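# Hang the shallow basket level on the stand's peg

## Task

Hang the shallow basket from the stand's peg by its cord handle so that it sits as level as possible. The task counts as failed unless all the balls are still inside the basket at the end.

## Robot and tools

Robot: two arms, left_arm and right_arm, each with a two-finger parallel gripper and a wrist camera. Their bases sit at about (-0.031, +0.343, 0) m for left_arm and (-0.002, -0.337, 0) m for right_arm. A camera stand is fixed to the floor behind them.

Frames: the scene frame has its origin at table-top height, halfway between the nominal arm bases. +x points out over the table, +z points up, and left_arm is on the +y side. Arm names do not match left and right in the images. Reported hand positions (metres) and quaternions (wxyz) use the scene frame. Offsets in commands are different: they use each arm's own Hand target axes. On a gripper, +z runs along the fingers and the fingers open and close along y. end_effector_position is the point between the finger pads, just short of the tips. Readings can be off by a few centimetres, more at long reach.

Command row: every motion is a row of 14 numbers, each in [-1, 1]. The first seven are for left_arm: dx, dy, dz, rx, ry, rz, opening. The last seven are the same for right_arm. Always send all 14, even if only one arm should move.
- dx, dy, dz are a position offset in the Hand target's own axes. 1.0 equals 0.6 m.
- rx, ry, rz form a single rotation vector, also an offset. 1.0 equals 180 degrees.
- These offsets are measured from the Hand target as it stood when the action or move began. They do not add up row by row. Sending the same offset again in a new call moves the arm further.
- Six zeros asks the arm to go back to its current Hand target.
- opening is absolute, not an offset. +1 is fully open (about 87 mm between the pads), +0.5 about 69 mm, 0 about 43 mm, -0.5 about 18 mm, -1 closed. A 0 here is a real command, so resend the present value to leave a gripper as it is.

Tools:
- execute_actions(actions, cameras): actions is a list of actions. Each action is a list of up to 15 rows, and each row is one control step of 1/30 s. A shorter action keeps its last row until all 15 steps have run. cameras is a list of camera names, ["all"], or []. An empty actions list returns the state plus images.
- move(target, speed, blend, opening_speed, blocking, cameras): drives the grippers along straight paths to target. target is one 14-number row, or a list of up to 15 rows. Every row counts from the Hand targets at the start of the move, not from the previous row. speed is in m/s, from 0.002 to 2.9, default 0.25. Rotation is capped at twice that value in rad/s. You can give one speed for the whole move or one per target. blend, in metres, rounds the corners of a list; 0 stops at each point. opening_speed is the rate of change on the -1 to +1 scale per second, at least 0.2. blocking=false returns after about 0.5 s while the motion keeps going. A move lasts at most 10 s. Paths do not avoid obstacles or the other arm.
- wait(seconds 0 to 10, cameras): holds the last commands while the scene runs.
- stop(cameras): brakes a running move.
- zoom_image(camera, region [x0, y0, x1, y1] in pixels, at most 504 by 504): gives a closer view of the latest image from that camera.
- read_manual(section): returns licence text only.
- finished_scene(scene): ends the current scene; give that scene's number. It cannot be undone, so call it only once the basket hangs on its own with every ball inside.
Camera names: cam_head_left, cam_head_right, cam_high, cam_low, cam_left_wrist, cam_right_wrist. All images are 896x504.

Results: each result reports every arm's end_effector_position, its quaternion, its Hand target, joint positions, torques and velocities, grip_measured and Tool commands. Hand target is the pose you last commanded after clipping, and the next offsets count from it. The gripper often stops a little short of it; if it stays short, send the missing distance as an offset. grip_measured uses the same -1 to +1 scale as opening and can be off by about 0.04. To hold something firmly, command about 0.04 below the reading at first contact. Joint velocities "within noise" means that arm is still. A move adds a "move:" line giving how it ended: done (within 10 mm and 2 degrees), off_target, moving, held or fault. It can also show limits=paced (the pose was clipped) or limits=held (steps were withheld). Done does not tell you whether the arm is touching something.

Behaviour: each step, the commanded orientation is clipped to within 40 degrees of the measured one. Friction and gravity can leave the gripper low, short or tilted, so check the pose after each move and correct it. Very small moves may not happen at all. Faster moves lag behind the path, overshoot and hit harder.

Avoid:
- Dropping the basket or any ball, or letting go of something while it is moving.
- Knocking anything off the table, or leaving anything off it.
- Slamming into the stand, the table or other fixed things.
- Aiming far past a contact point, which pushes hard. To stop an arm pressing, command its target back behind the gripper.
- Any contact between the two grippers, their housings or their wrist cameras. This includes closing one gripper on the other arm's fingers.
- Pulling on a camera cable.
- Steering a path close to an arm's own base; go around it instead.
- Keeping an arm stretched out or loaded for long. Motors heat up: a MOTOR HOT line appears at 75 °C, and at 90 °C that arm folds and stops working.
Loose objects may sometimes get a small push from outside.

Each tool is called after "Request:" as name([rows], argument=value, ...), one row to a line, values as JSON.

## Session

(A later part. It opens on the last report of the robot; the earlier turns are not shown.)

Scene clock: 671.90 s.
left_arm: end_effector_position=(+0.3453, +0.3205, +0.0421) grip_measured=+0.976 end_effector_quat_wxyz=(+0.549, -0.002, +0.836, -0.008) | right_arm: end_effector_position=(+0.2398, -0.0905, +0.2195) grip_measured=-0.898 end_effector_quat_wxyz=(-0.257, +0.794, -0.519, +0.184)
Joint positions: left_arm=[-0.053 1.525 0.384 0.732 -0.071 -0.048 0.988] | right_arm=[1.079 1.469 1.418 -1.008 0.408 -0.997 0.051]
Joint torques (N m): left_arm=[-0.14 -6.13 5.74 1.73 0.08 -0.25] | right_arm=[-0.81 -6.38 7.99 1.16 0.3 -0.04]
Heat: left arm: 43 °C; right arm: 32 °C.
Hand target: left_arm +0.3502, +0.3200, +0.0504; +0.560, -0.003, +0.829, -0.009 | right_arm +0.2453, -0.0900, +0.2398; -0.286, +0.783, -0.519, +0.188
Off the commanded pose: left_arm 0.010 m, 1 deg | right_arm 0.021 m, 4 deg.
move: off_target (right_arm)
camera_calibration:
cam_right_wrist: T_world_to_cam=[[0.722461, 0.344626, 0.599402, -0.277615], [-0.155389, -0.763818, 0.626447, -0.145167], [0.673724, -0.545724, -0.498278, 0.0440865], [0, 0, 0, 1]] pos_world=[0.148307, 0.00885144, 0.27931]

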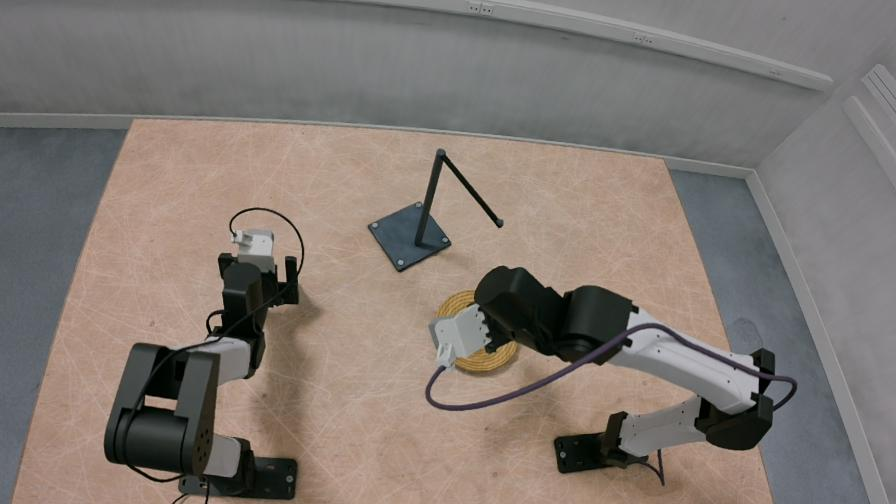

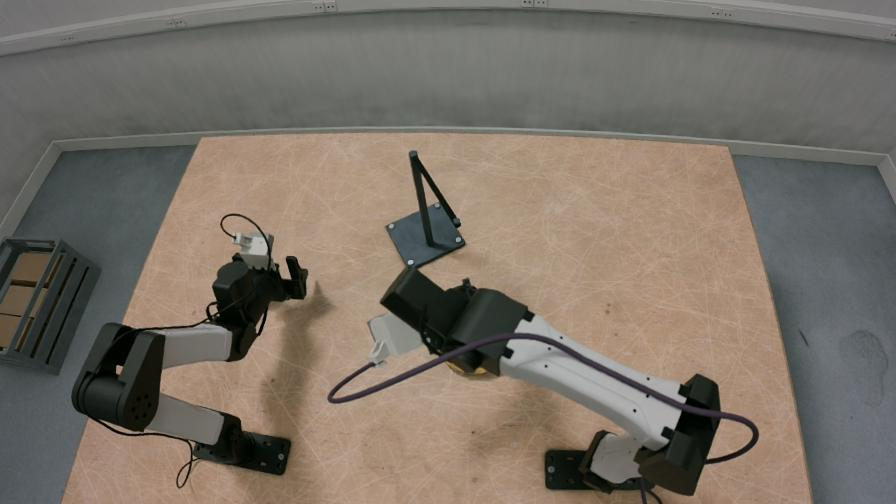

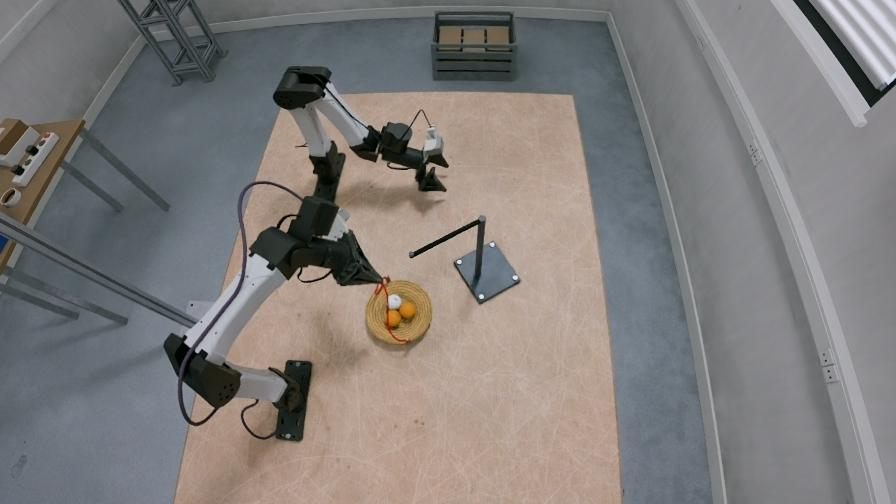

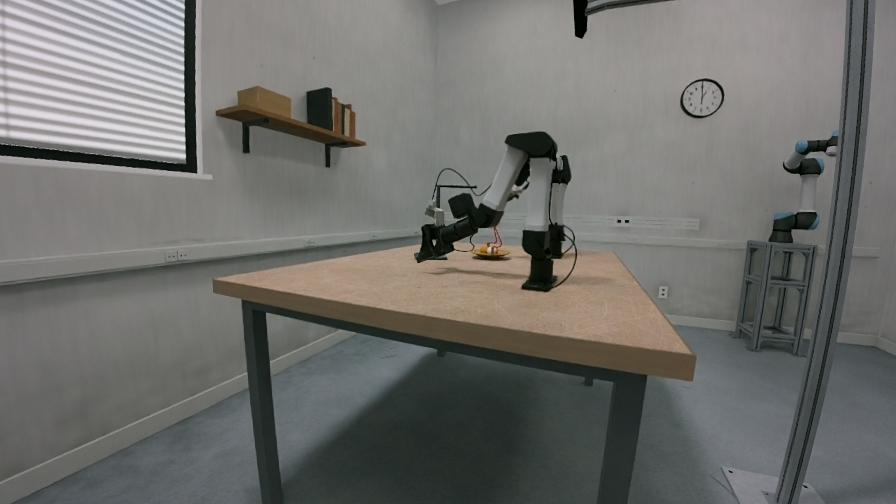

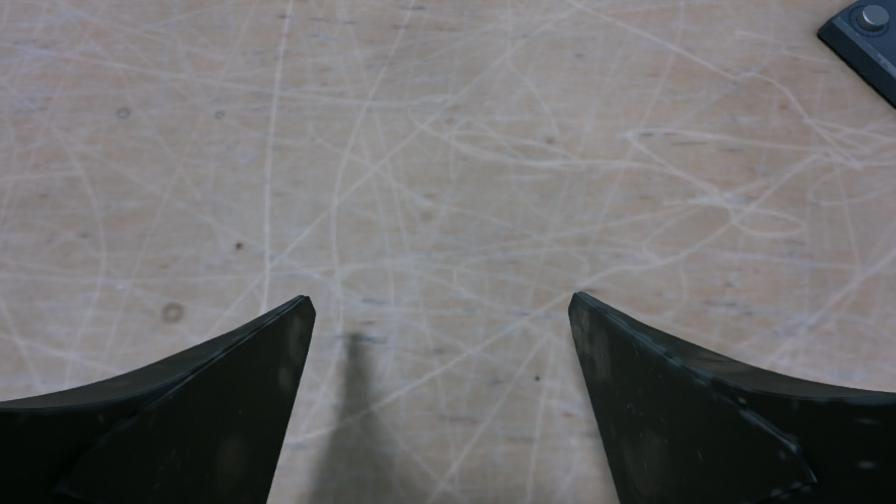

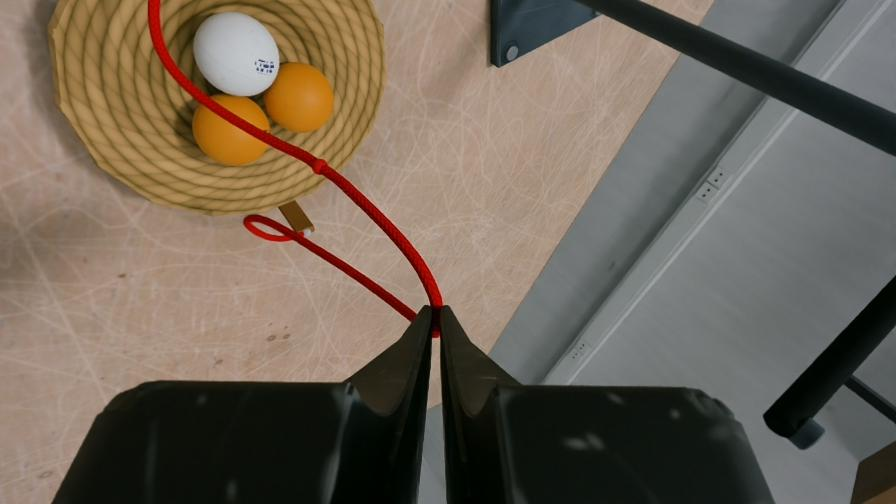

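Request:
move(target=[0,0,0,0,0,0,1.0,0,-0.0536,-0.0637,0,0,0,-1.0], speed=0.08, cameras=["all"])

Scene clock: 694.67 s.
left_arm: end_effector_position=(+0.3453, +0.3205, +0.0421) grip_measured=+0.976 end_effector_quat_wxyz=(+0.549, -0.002, +0.836, -0.008) | right_arm: end_effector_position=(+0.2388, -0.0927, +0.2803) grip_measured=-0.898 end_effector_quat_wxyz=(-0.275, +0.789, -0.519, +0.182)
Joint positions: left_arm=[-0.053 1.525 0.384 0.732 -0.071 -0.048 0.988] | right_arm=[1.079 1.498 1.682 -1.205 0.408 -1 0.051]
Joint torques (N m): left_arm=[-0.24 -6.04 5.75 1.73 0.1 -0.28] | right_arm=[-0.81 -3.44 8.06 1.23 0.26 -0.07]
Heat: left arm: 43 °C; right arm: 37 °C.
Hand target: left_arm +0.3502, +0.3200, +0.0504; +0.560, -0.003, +0.829, -0.009 | right_arm +0.2454, -0.0901, +0.2897; -0.286, +0.783, -0.519, +0.188
Off the commanded pose: left_arm 0.010 m, 1 deg | right_arm 0.012 m, 2 deg.
move: off_target (right_arm)
camera_calibration:
cam_right_wrist: T_world_to_cam=[[0.710618, 0.325869, 0.623563, -0.318315], [-0.165722, -0.783815, 0.598474, -0.176687], [0.683782, -0.528625, -0.502989, 0.0743289], [0, 0, 0, 1]] pos_world=[0.146095, 0.00453147, 0.341619]

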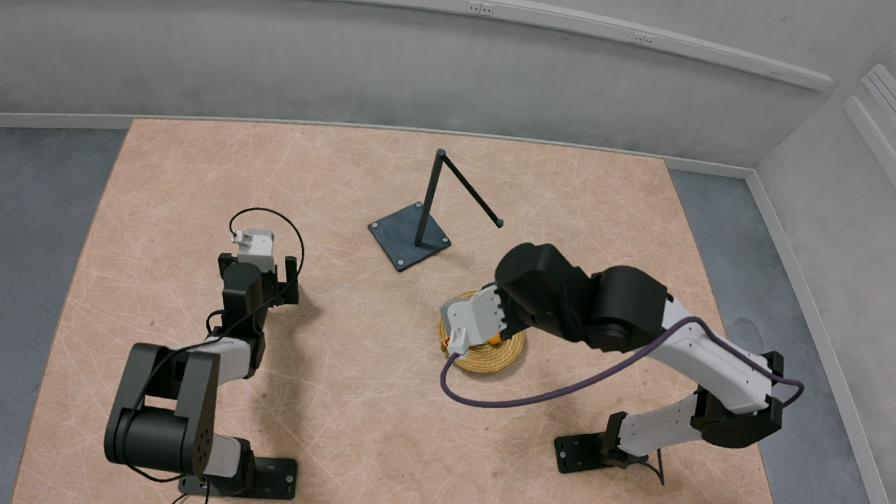

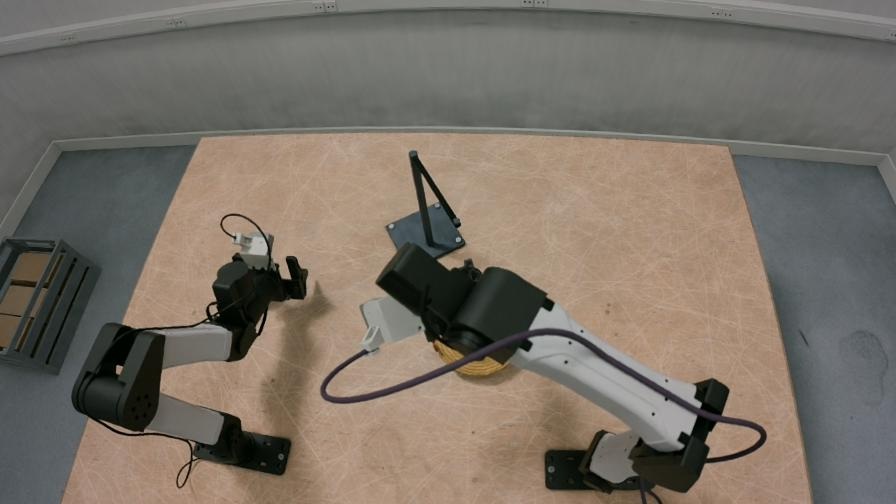

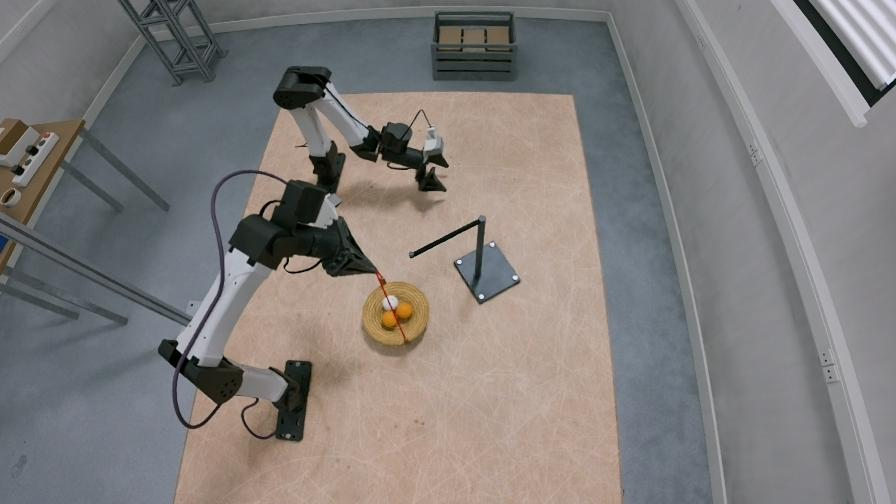

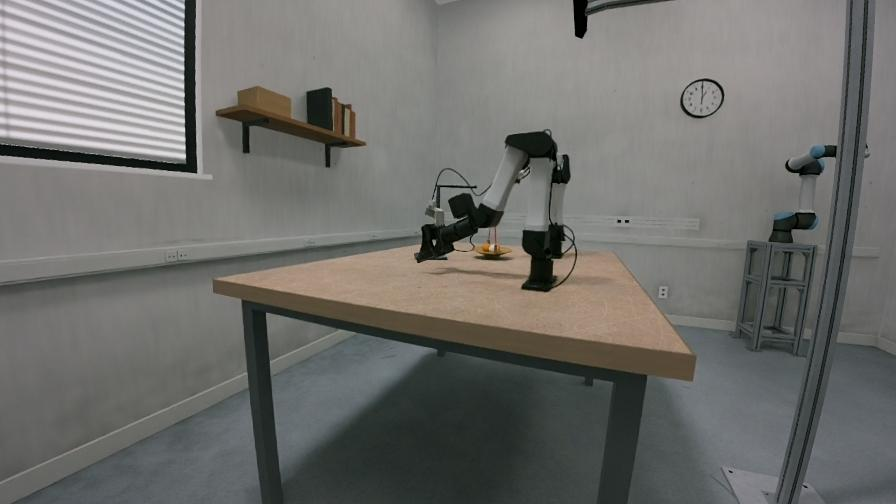

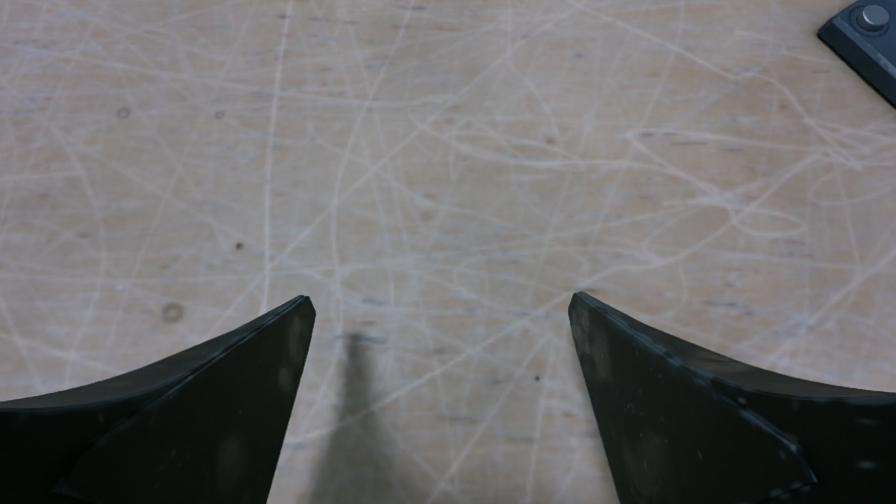

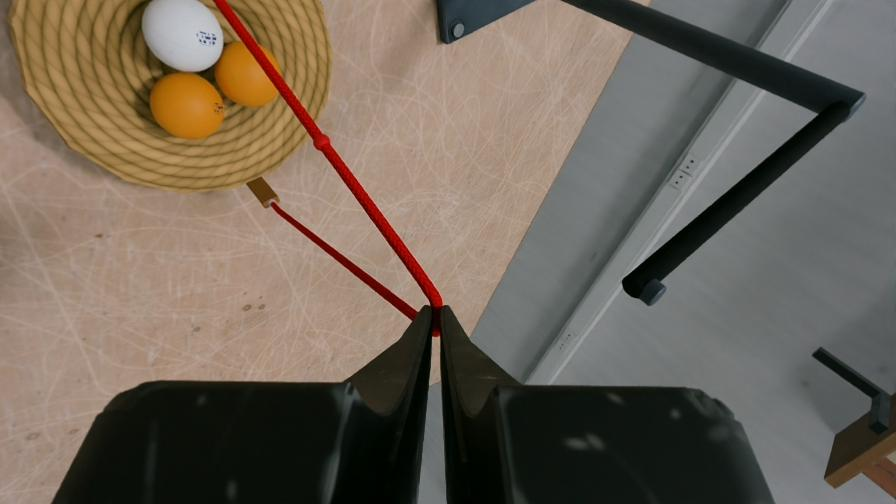

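Request:
zoom_image(camera="cam_low", region=[400, 160, 580, 300])

Request:
zoom_image(camera="cam_high", region=[340, 250, 460, 360])

Request:
zoom_image(camera="cam_right_wrist", region=[550, 40, 896, 340])

Scaled by 2.800 from the camera's 896x504 image, which has a finer 1280x720 frame.

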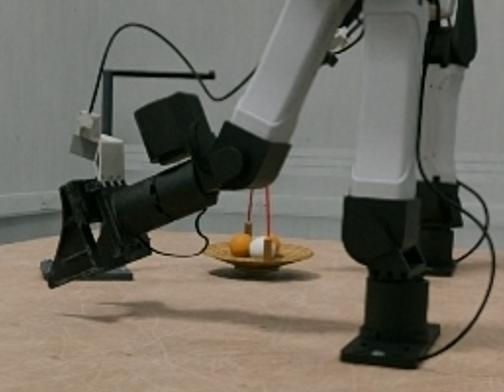

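Scaled by 4.200 from the camera's 896x504 image, which has a finer 1280x720 frame.

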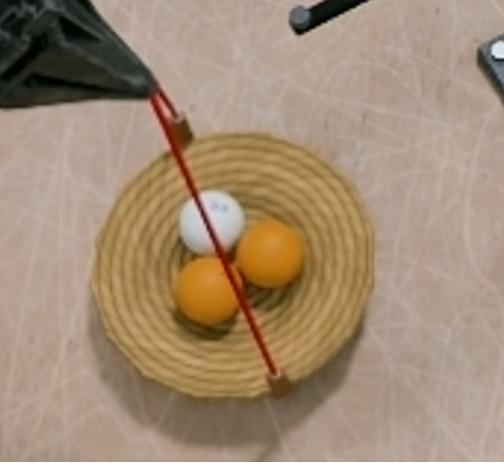

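Scaled by 1.457 from the camera's 896x504 image, which has a finer 1280x720 frame.

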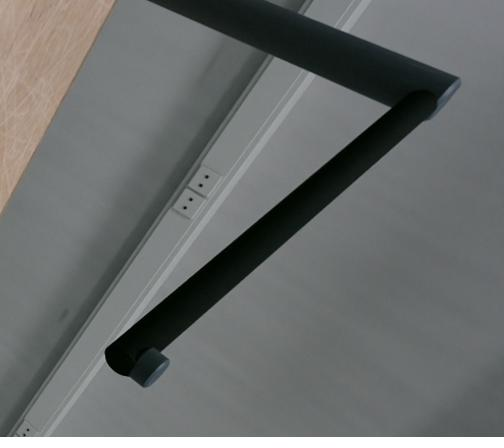

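Request:
move(target=[0,0,0,0,0,0,1.0,0,-0.0375,-0.0446,0,0,0,-1.0], speed=0.06, cameras=["all"])

Scene clock: 714.50 s.
left_arm: end_effector_position=(+0.3453, +0.3205, +0.0421) grip_measured=+0.976 end_effector_quat_wxyz=(+0.549, -0.002, +0.836, -0.008) | right_arm: end_effector_position=(+0.2392, -0.0920, +0.3167) grip_measured=-0.898 end_effector_quat_wxyz=(-0.276, +0.788, -0.519, +0.182)
Joint positions: left_arm=[-0.053 1.525 0.384 0.732 -0.071 -0.048 0.988] | right_arm=[1.079 1.573 1.918 -1.363 0.408 -1 0.051]
Joint torques (N m): left_arm=[-0.21 -6.06 5.7 1.74 0.06 -0.26] | right_arm=[-0.84 -3.55 7.51 1.24 0.25 -0.06]
Heat: left arm: 43 °C; right arm: 38 °C.
Hand target: left_arm +0.3502, +0.3200, +0.0504; +0.560, -0.003, +0.829, -0.009 | right_arm +0.2454, -0.0901, +0.3246; -0.286, +0.783, -0.519, +0.188
Off the commanded pose: left_arm 0.010 m, 1 deg | right_arm 0.010 m, 1 deg.
move: done
camera_calibration:
cam_right_wrist: T_world_to_cam=[[0.709895, 0.324354, 0.625175, -0.341979], [-0.166418, -0.785261, 0.596381, -0.197112], [0.684364, -0.527408, -0.503474, 0.0928919], [0, 0, 0, 1]] pos_world=[0.146394, 0.00512997, 0.37812]

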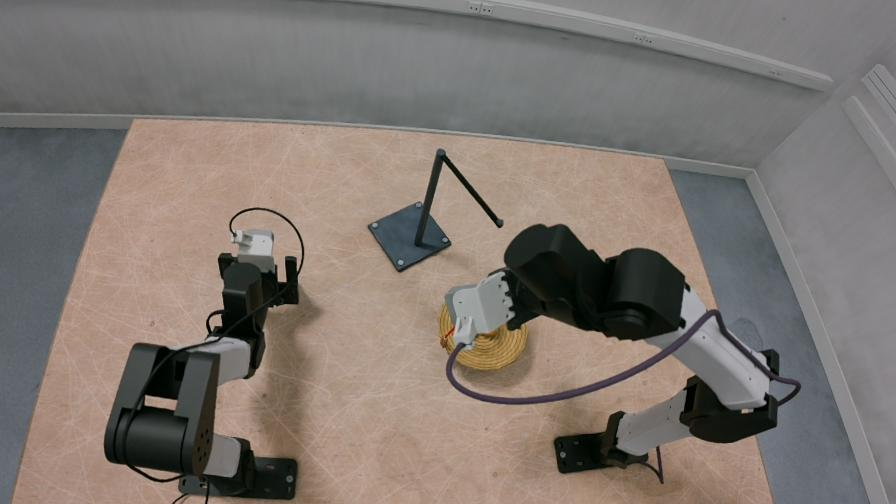

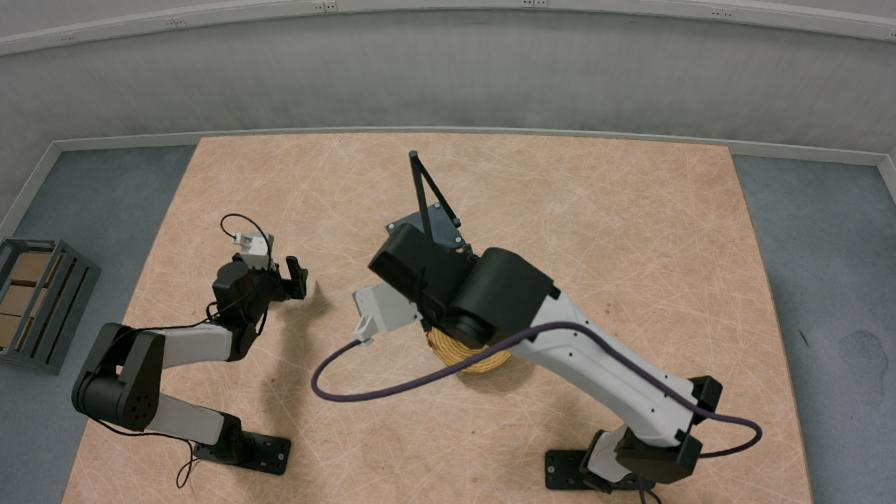

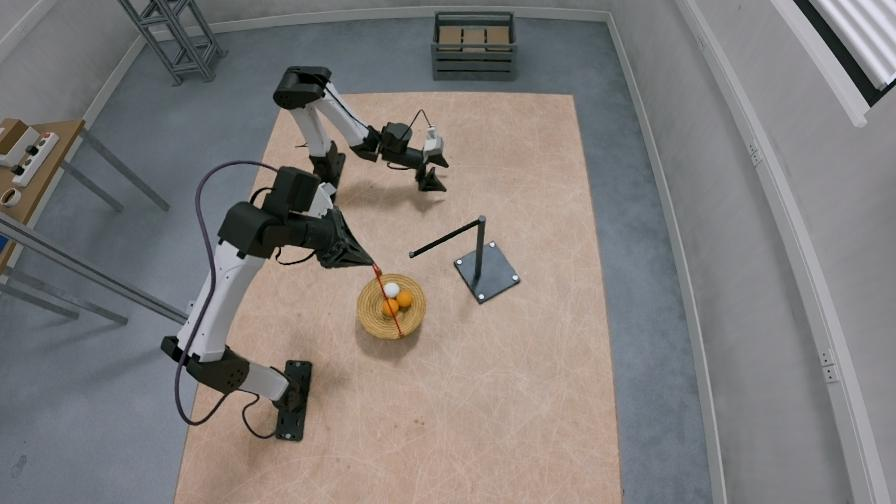

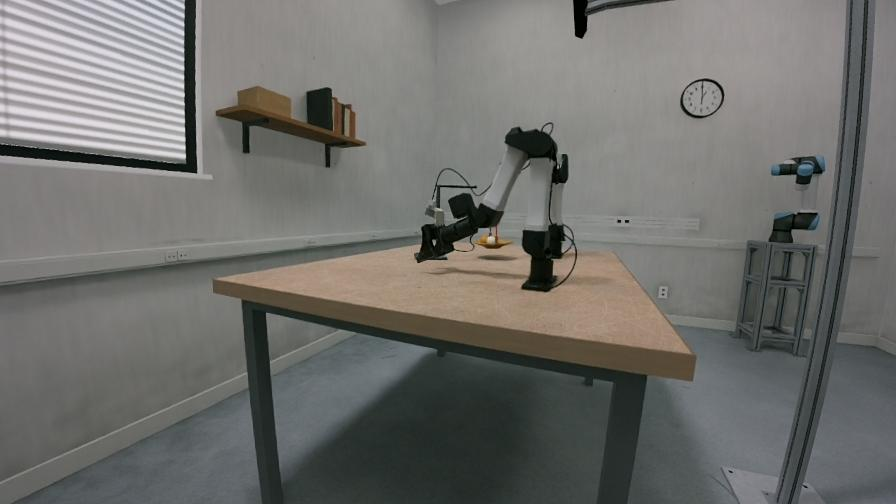

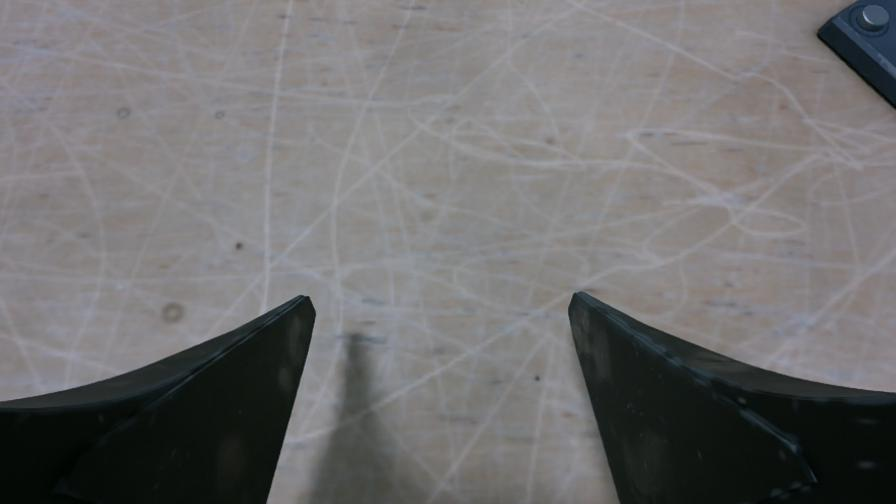

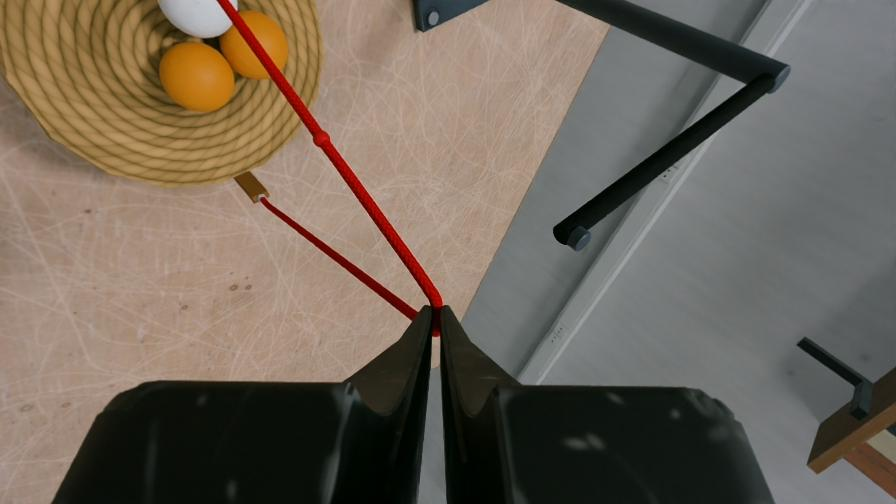

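Request:
zoom_image(camera="cam_low", region=[440, 170, 560, 270])

Request:
zoom_image(camera="cam_high", region=[340, 240, 460, 360])

Request:
zoom_image(camera="cam_head_left", region=[420, 270, 560, 400])

Scaled by 4.200 from the camera's 896x504 image, which has a finer 1280x720 frame.

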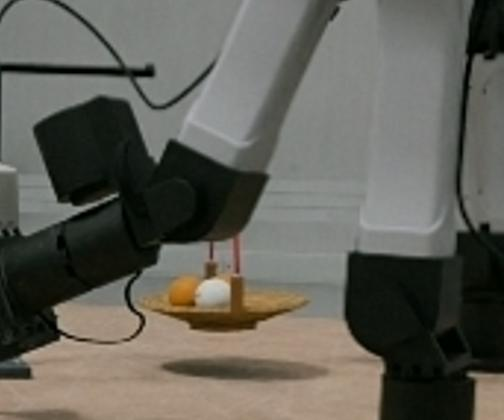

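Scaled by 4.200 from the camera's 896x504 image, which has a finer 1280x720 frame.

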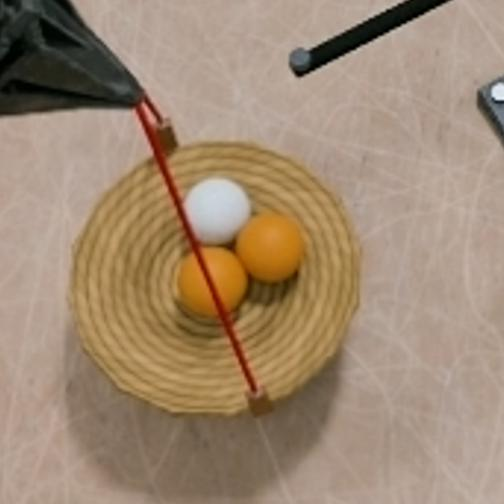

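Scaled by 3.600 from the camera's 896x504 image, which has a finer 1280x720 frame.

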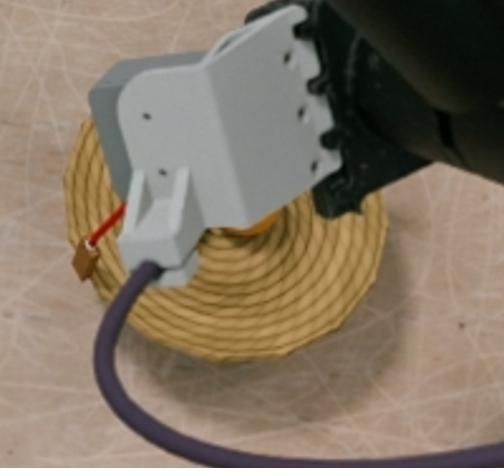

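Request:
zoom_image(camera="cam_low", region=[466, 220, 520, 260])

Request:
zoom_image(camera="cam_right_wrist", region=[0, 0, 460, 340])

Scaled by 9.333 from the camera's 896x504 image, which has a finer 1280x720 frame.

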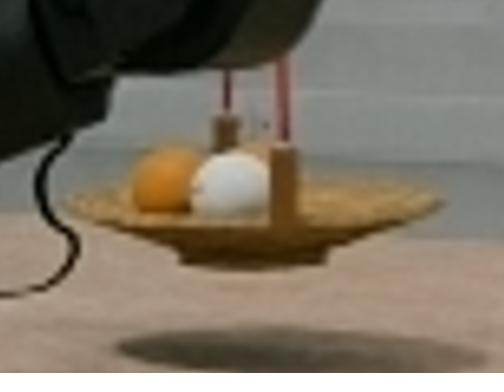

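Scaled by 1.096 from the camera's 896x504 image, which has a finer 1280x720 frame.

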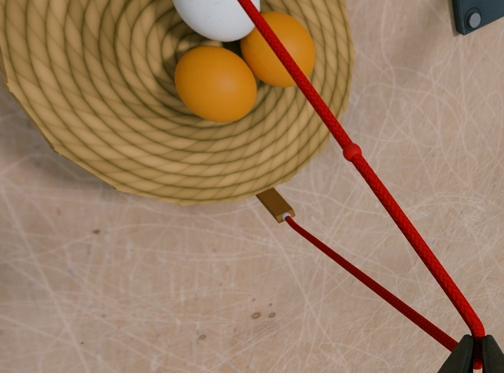

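Request:
zoom_image(camera="cam_right_wrist", region=[530, 30, 830, 270])

Request:
zoom_image(camera="cam_right_wrist", region=[540, 200, 620, 270])

Request:
zoom_image(camera="cam_head_left", region=[420, 135, 520, 255])

Request:
zoom_image(camera="cam_low", region=[420, 170, 500, 270])

Scaled by 1.680 from the camera's 896x504 image, which has a finer 1280x720 frame.

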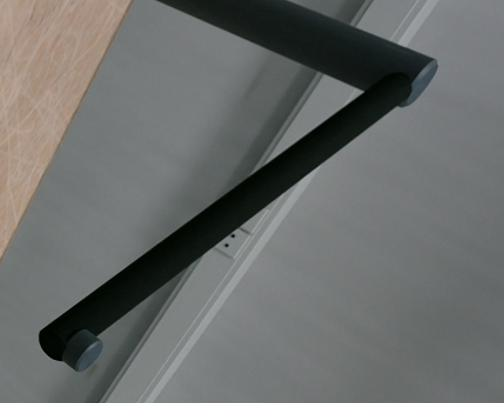

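Scaled by 6.300 from the camera's 896x504 image, which has a finer 1280x720 frame.

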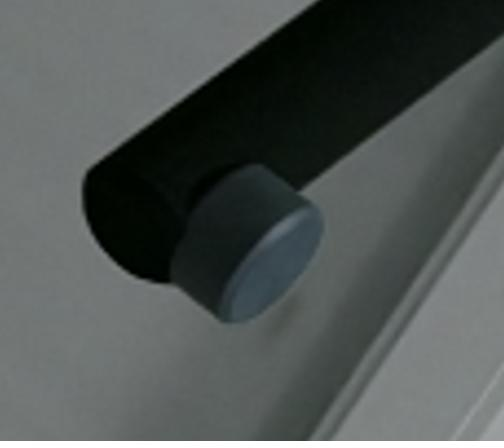

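Scaled by 4.200 from the camera's 896x504 image, which has a finer 1280x720 frame.

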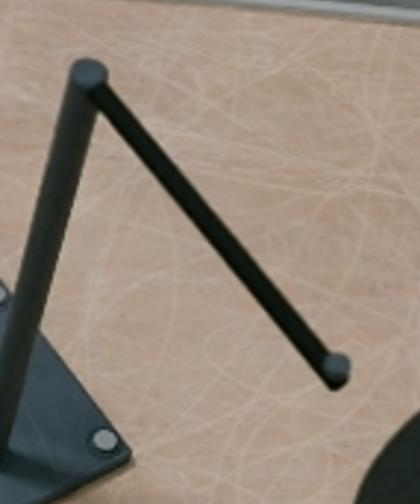

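Scaled by 5.040 from the camera's 896x504 image, which has a finer 1280x720 frame.

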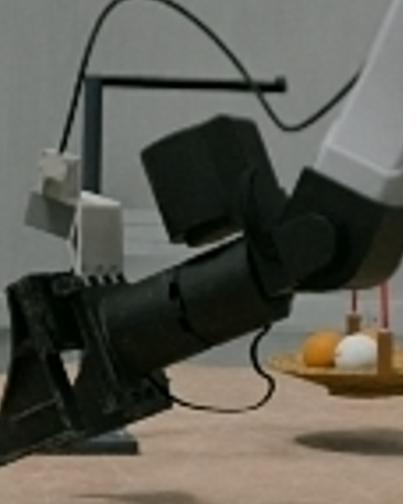

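Request:
move(target=[0,0,0,0,0,0,1.0,0.0435,-0.0512,-0.0015,0,-0.0286,-0.034,-1.0], speed=0.06, cameras=["cam_right_wrist","cam_high","cam_low"])

Scene clock: 820.40 s.
left_arm: end_effector_position=(+0.3453, +0.3205, +0.0421) grip_measured=+0.976 end_effector_quat_wxyz=(+0.549, -0.002, +0.836, -0.008) | right_arm: end_effector_position=(+0.2721, -0.1079, +0.3352) grip_measured=-0.898 end_effector_quat_wxyz=(-0.284, +0.821, -0.468, +0.165)
Joint positions: left_arm=[-0.053 1.525 0.384 0.732 -0.071 -0.048 0.988] | right_arm=[0.909 1.573 1.996 -1.364 0.242 -1.261 0.051]
Joint torques (N m): left_arm=[-0.16 -6 5.75 1.73 0.05 -0.24] | right_arm=[-0.66 -3.84 7.38 1.35 0.05 -0.13]
Heat: left arm: 43 °C; right arm: 39 °C.
Hand target: left_arm +0.3502, +0.3200, +0.0504; +0.560, -0.003, +0.829, -0.009 | right_arm +0.2767, -0.1052, +0.3451; -0.298, +0.817, -0.463, +0.168
Off the commanded pose: left_arm 0.010 m, 1 deg | right_arm 0.011 m, 2 deg.
move: off_target (right_arm)
camera_calibration:
cam_right_wrist: T_world_to_cam=[[0.664817, 0.415681, 0.620668, -0.348125], [-0.0638732, -0.796198, 0.601655, -0.246004], [0.744271, -0.439635, -0.502775, 0.0643195], [0, 0, 0, 1]] pos_world=[0.167855, -0.0228821, 0.396418]
Images, in order (width x height): cam_high 896x504, cam_low 896x504, cam_right_wrist 896x504.

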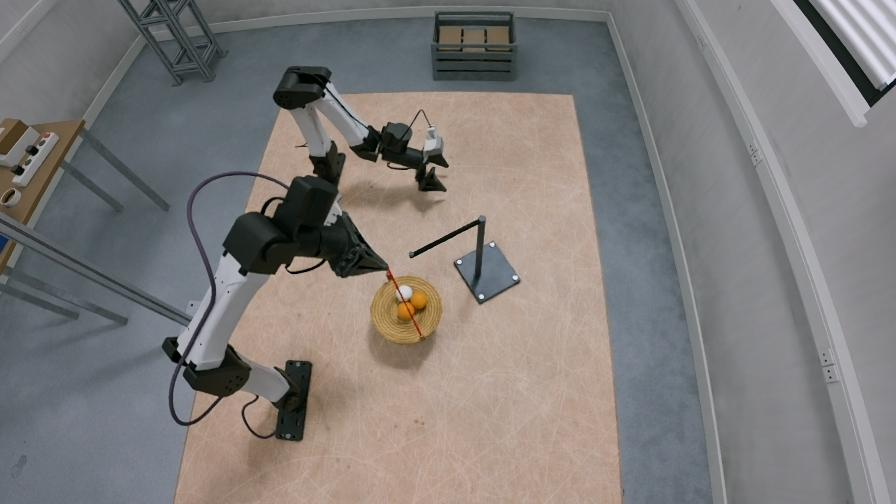

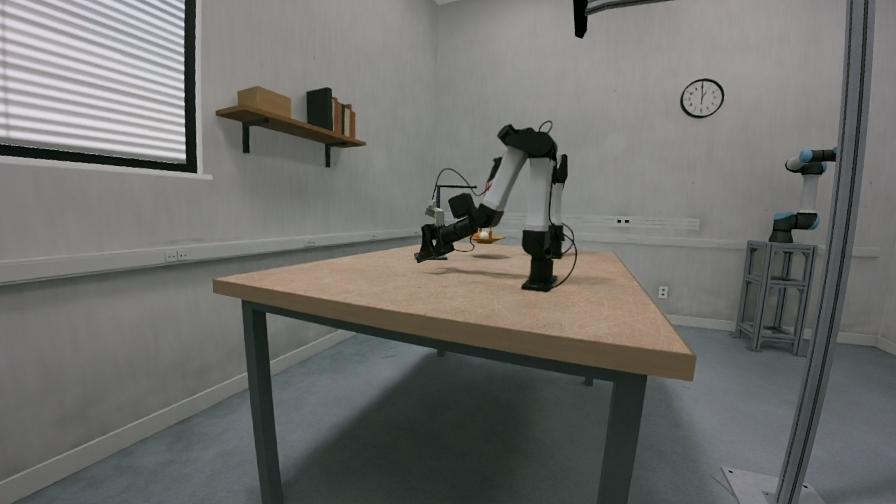

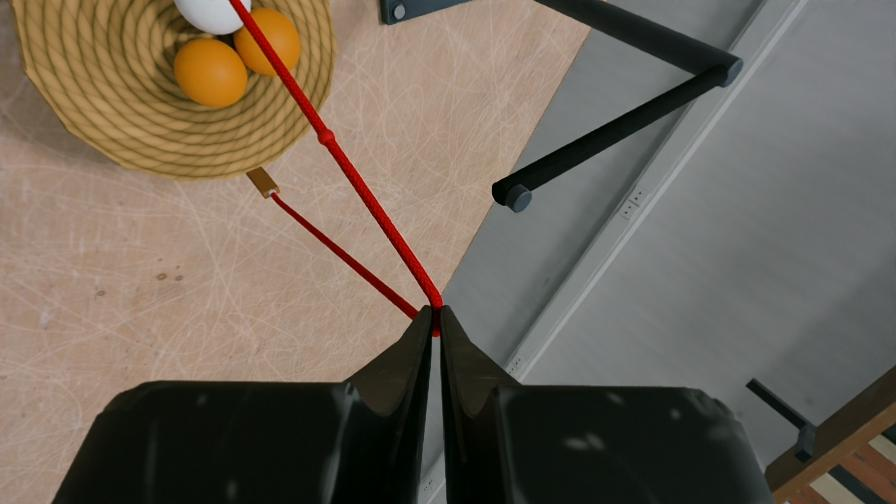

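Request:
zoom_image(camera="cam_right_wrist", region=[460, 30, 780, 240])

Request:
zoom_image(camera="cam_high", region=[360, 230, 500, 350])

Request:
zoom_image(camera="cam_low", region=[420, 170, 520, 270])

Scaled by 1.575 from the camera's 896x504 image, which has a finer 1280x720 frame.

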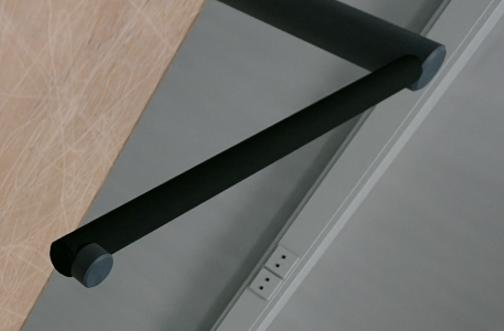

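Scaled by 3.600 from the camera's 896x504 image, which has a finer 1280x720 frame.

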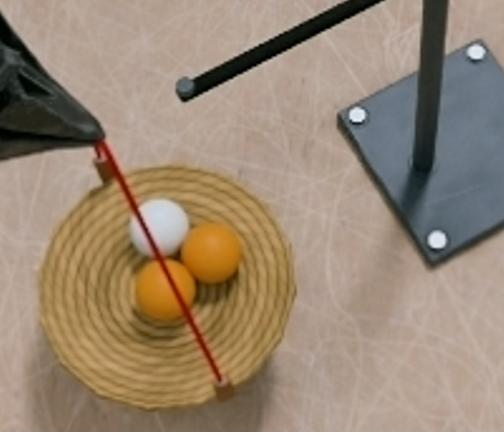

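Scaled by 5.040 from the camera's 896x504 image, which has a finer 1280x720 frame.

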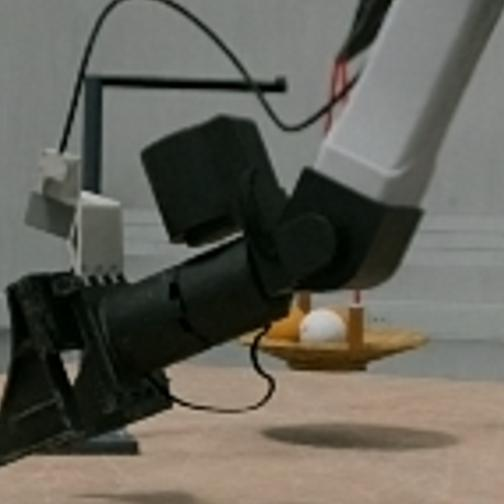

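Request:
move(target=[0,0,0,0,0,0,1.0,-0.0045,-0.1148,0.0945,0,0,0,-1.0], speed=0.06, cameras=["cam_right_wrist","cam_high","cam_low","cam_head_left","cam_head_right"])

Scene clock: 853.23 s.
left_arm: end_effector_position=(+0.3453, +0.3205, +0.0421) grip_measured=+0.976 end_effector_quat_wxyz=(+0.549, -0.002, +0.836, -0.008) | right_arm: end_effector_position=(+0.3451, -0.0606, +0.3420) grip_measured=-0.898 end_effector_quat_wxyz=(-0.289, +0.819, -0.468, +0.165)
Joint positions: left_arm=[-0.053 1.525 0.384 0.732 -0.071 -0.048 0.988] | right_arm=[0.822 1.977 2.54 -1.478 0.188 -1.331 0.051]
Joint torques (N m): left_arm=[-0.12 -6.02 5.83 1.71 0.06 -0.22] | right_arm=[-0.72 -5.41 6.71 1.41 0.02 -0.11]
Heat: left arm: 43 °C; right arm: 40 °C.
Hand target: left_arm +0.3502, +0.3200, +0.0504; +0.560, -0.003, +0.829, -0.009 | right_arm +0.3518, -0.0570, +0.3461; -0.298, +0.817, -0.463, +0.168
Off the commanded pose: left_arm 0.010 m, 1 deg | right_arm 0.009 m, 1 deg.
move: done
camera_calibration:
cam_right_wrist: T_world_to_cam=[[0.660994, 0.4104, 0.628218, -0.422167], [-0.0663457, -0.801947, 0.5937, -0.204601], [0.747452, -0.434112, -0.502854, 0.0334793], [0, 0, 0, 1]] pos_world=[0.240451, 0.0237118, 0.40352]
Images, in order (width x height): cam_head_left 896x504, cam_head_right 896x504, cam_high 896x504, cam_low 896x504, cam_right_wrist 896x504.

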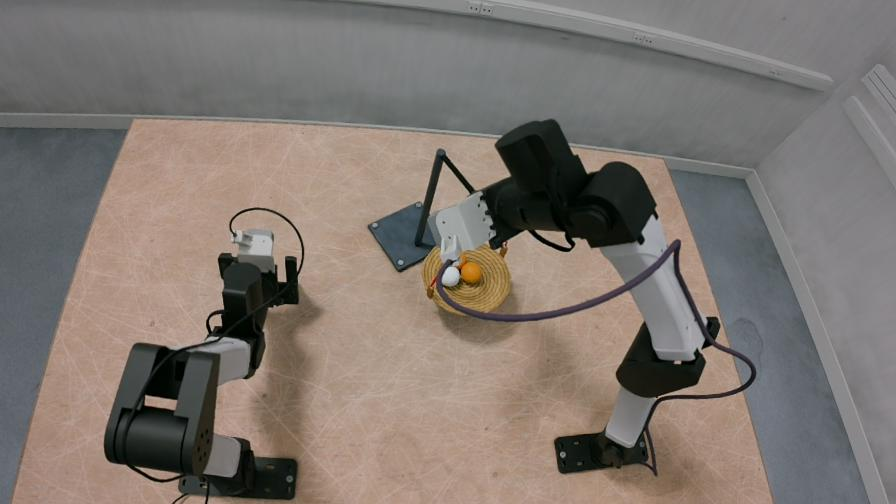

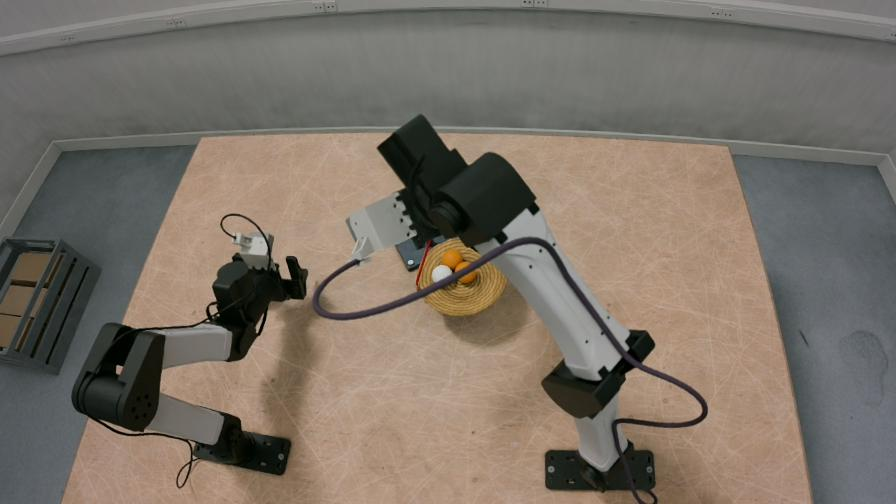

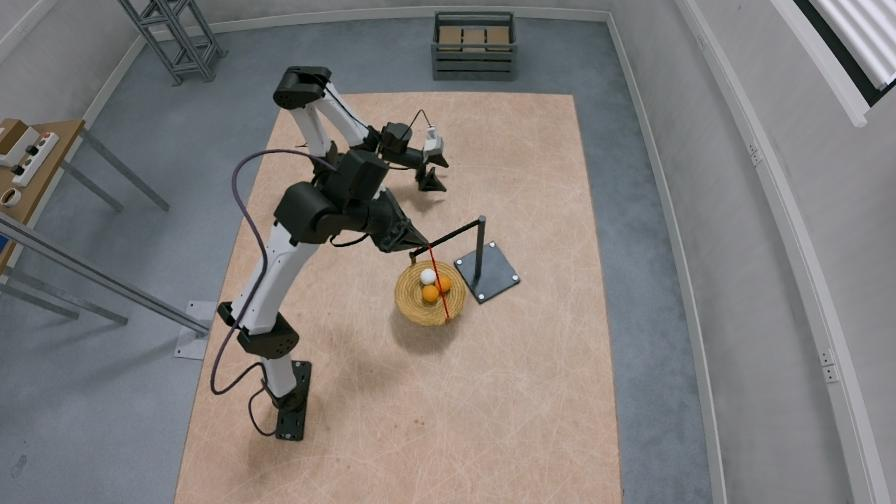

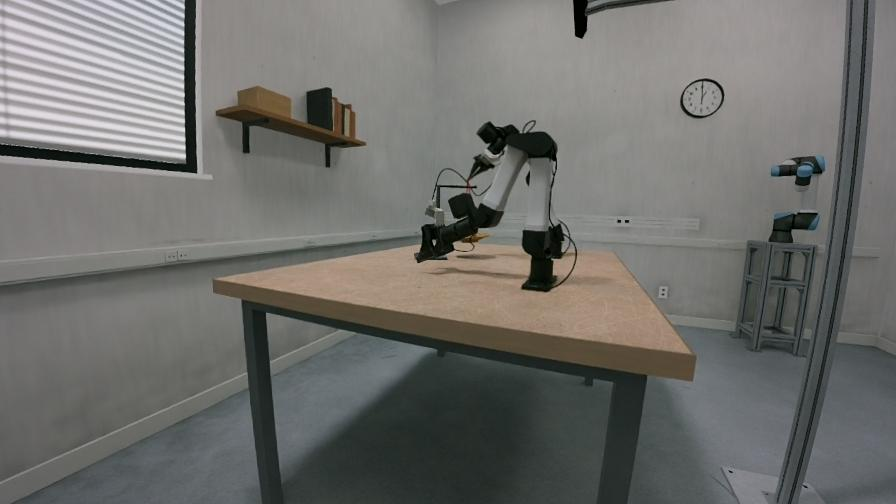

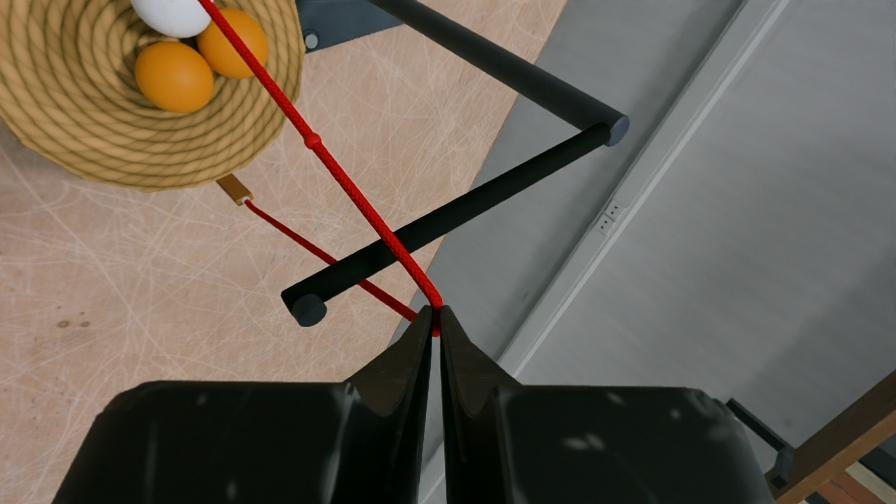

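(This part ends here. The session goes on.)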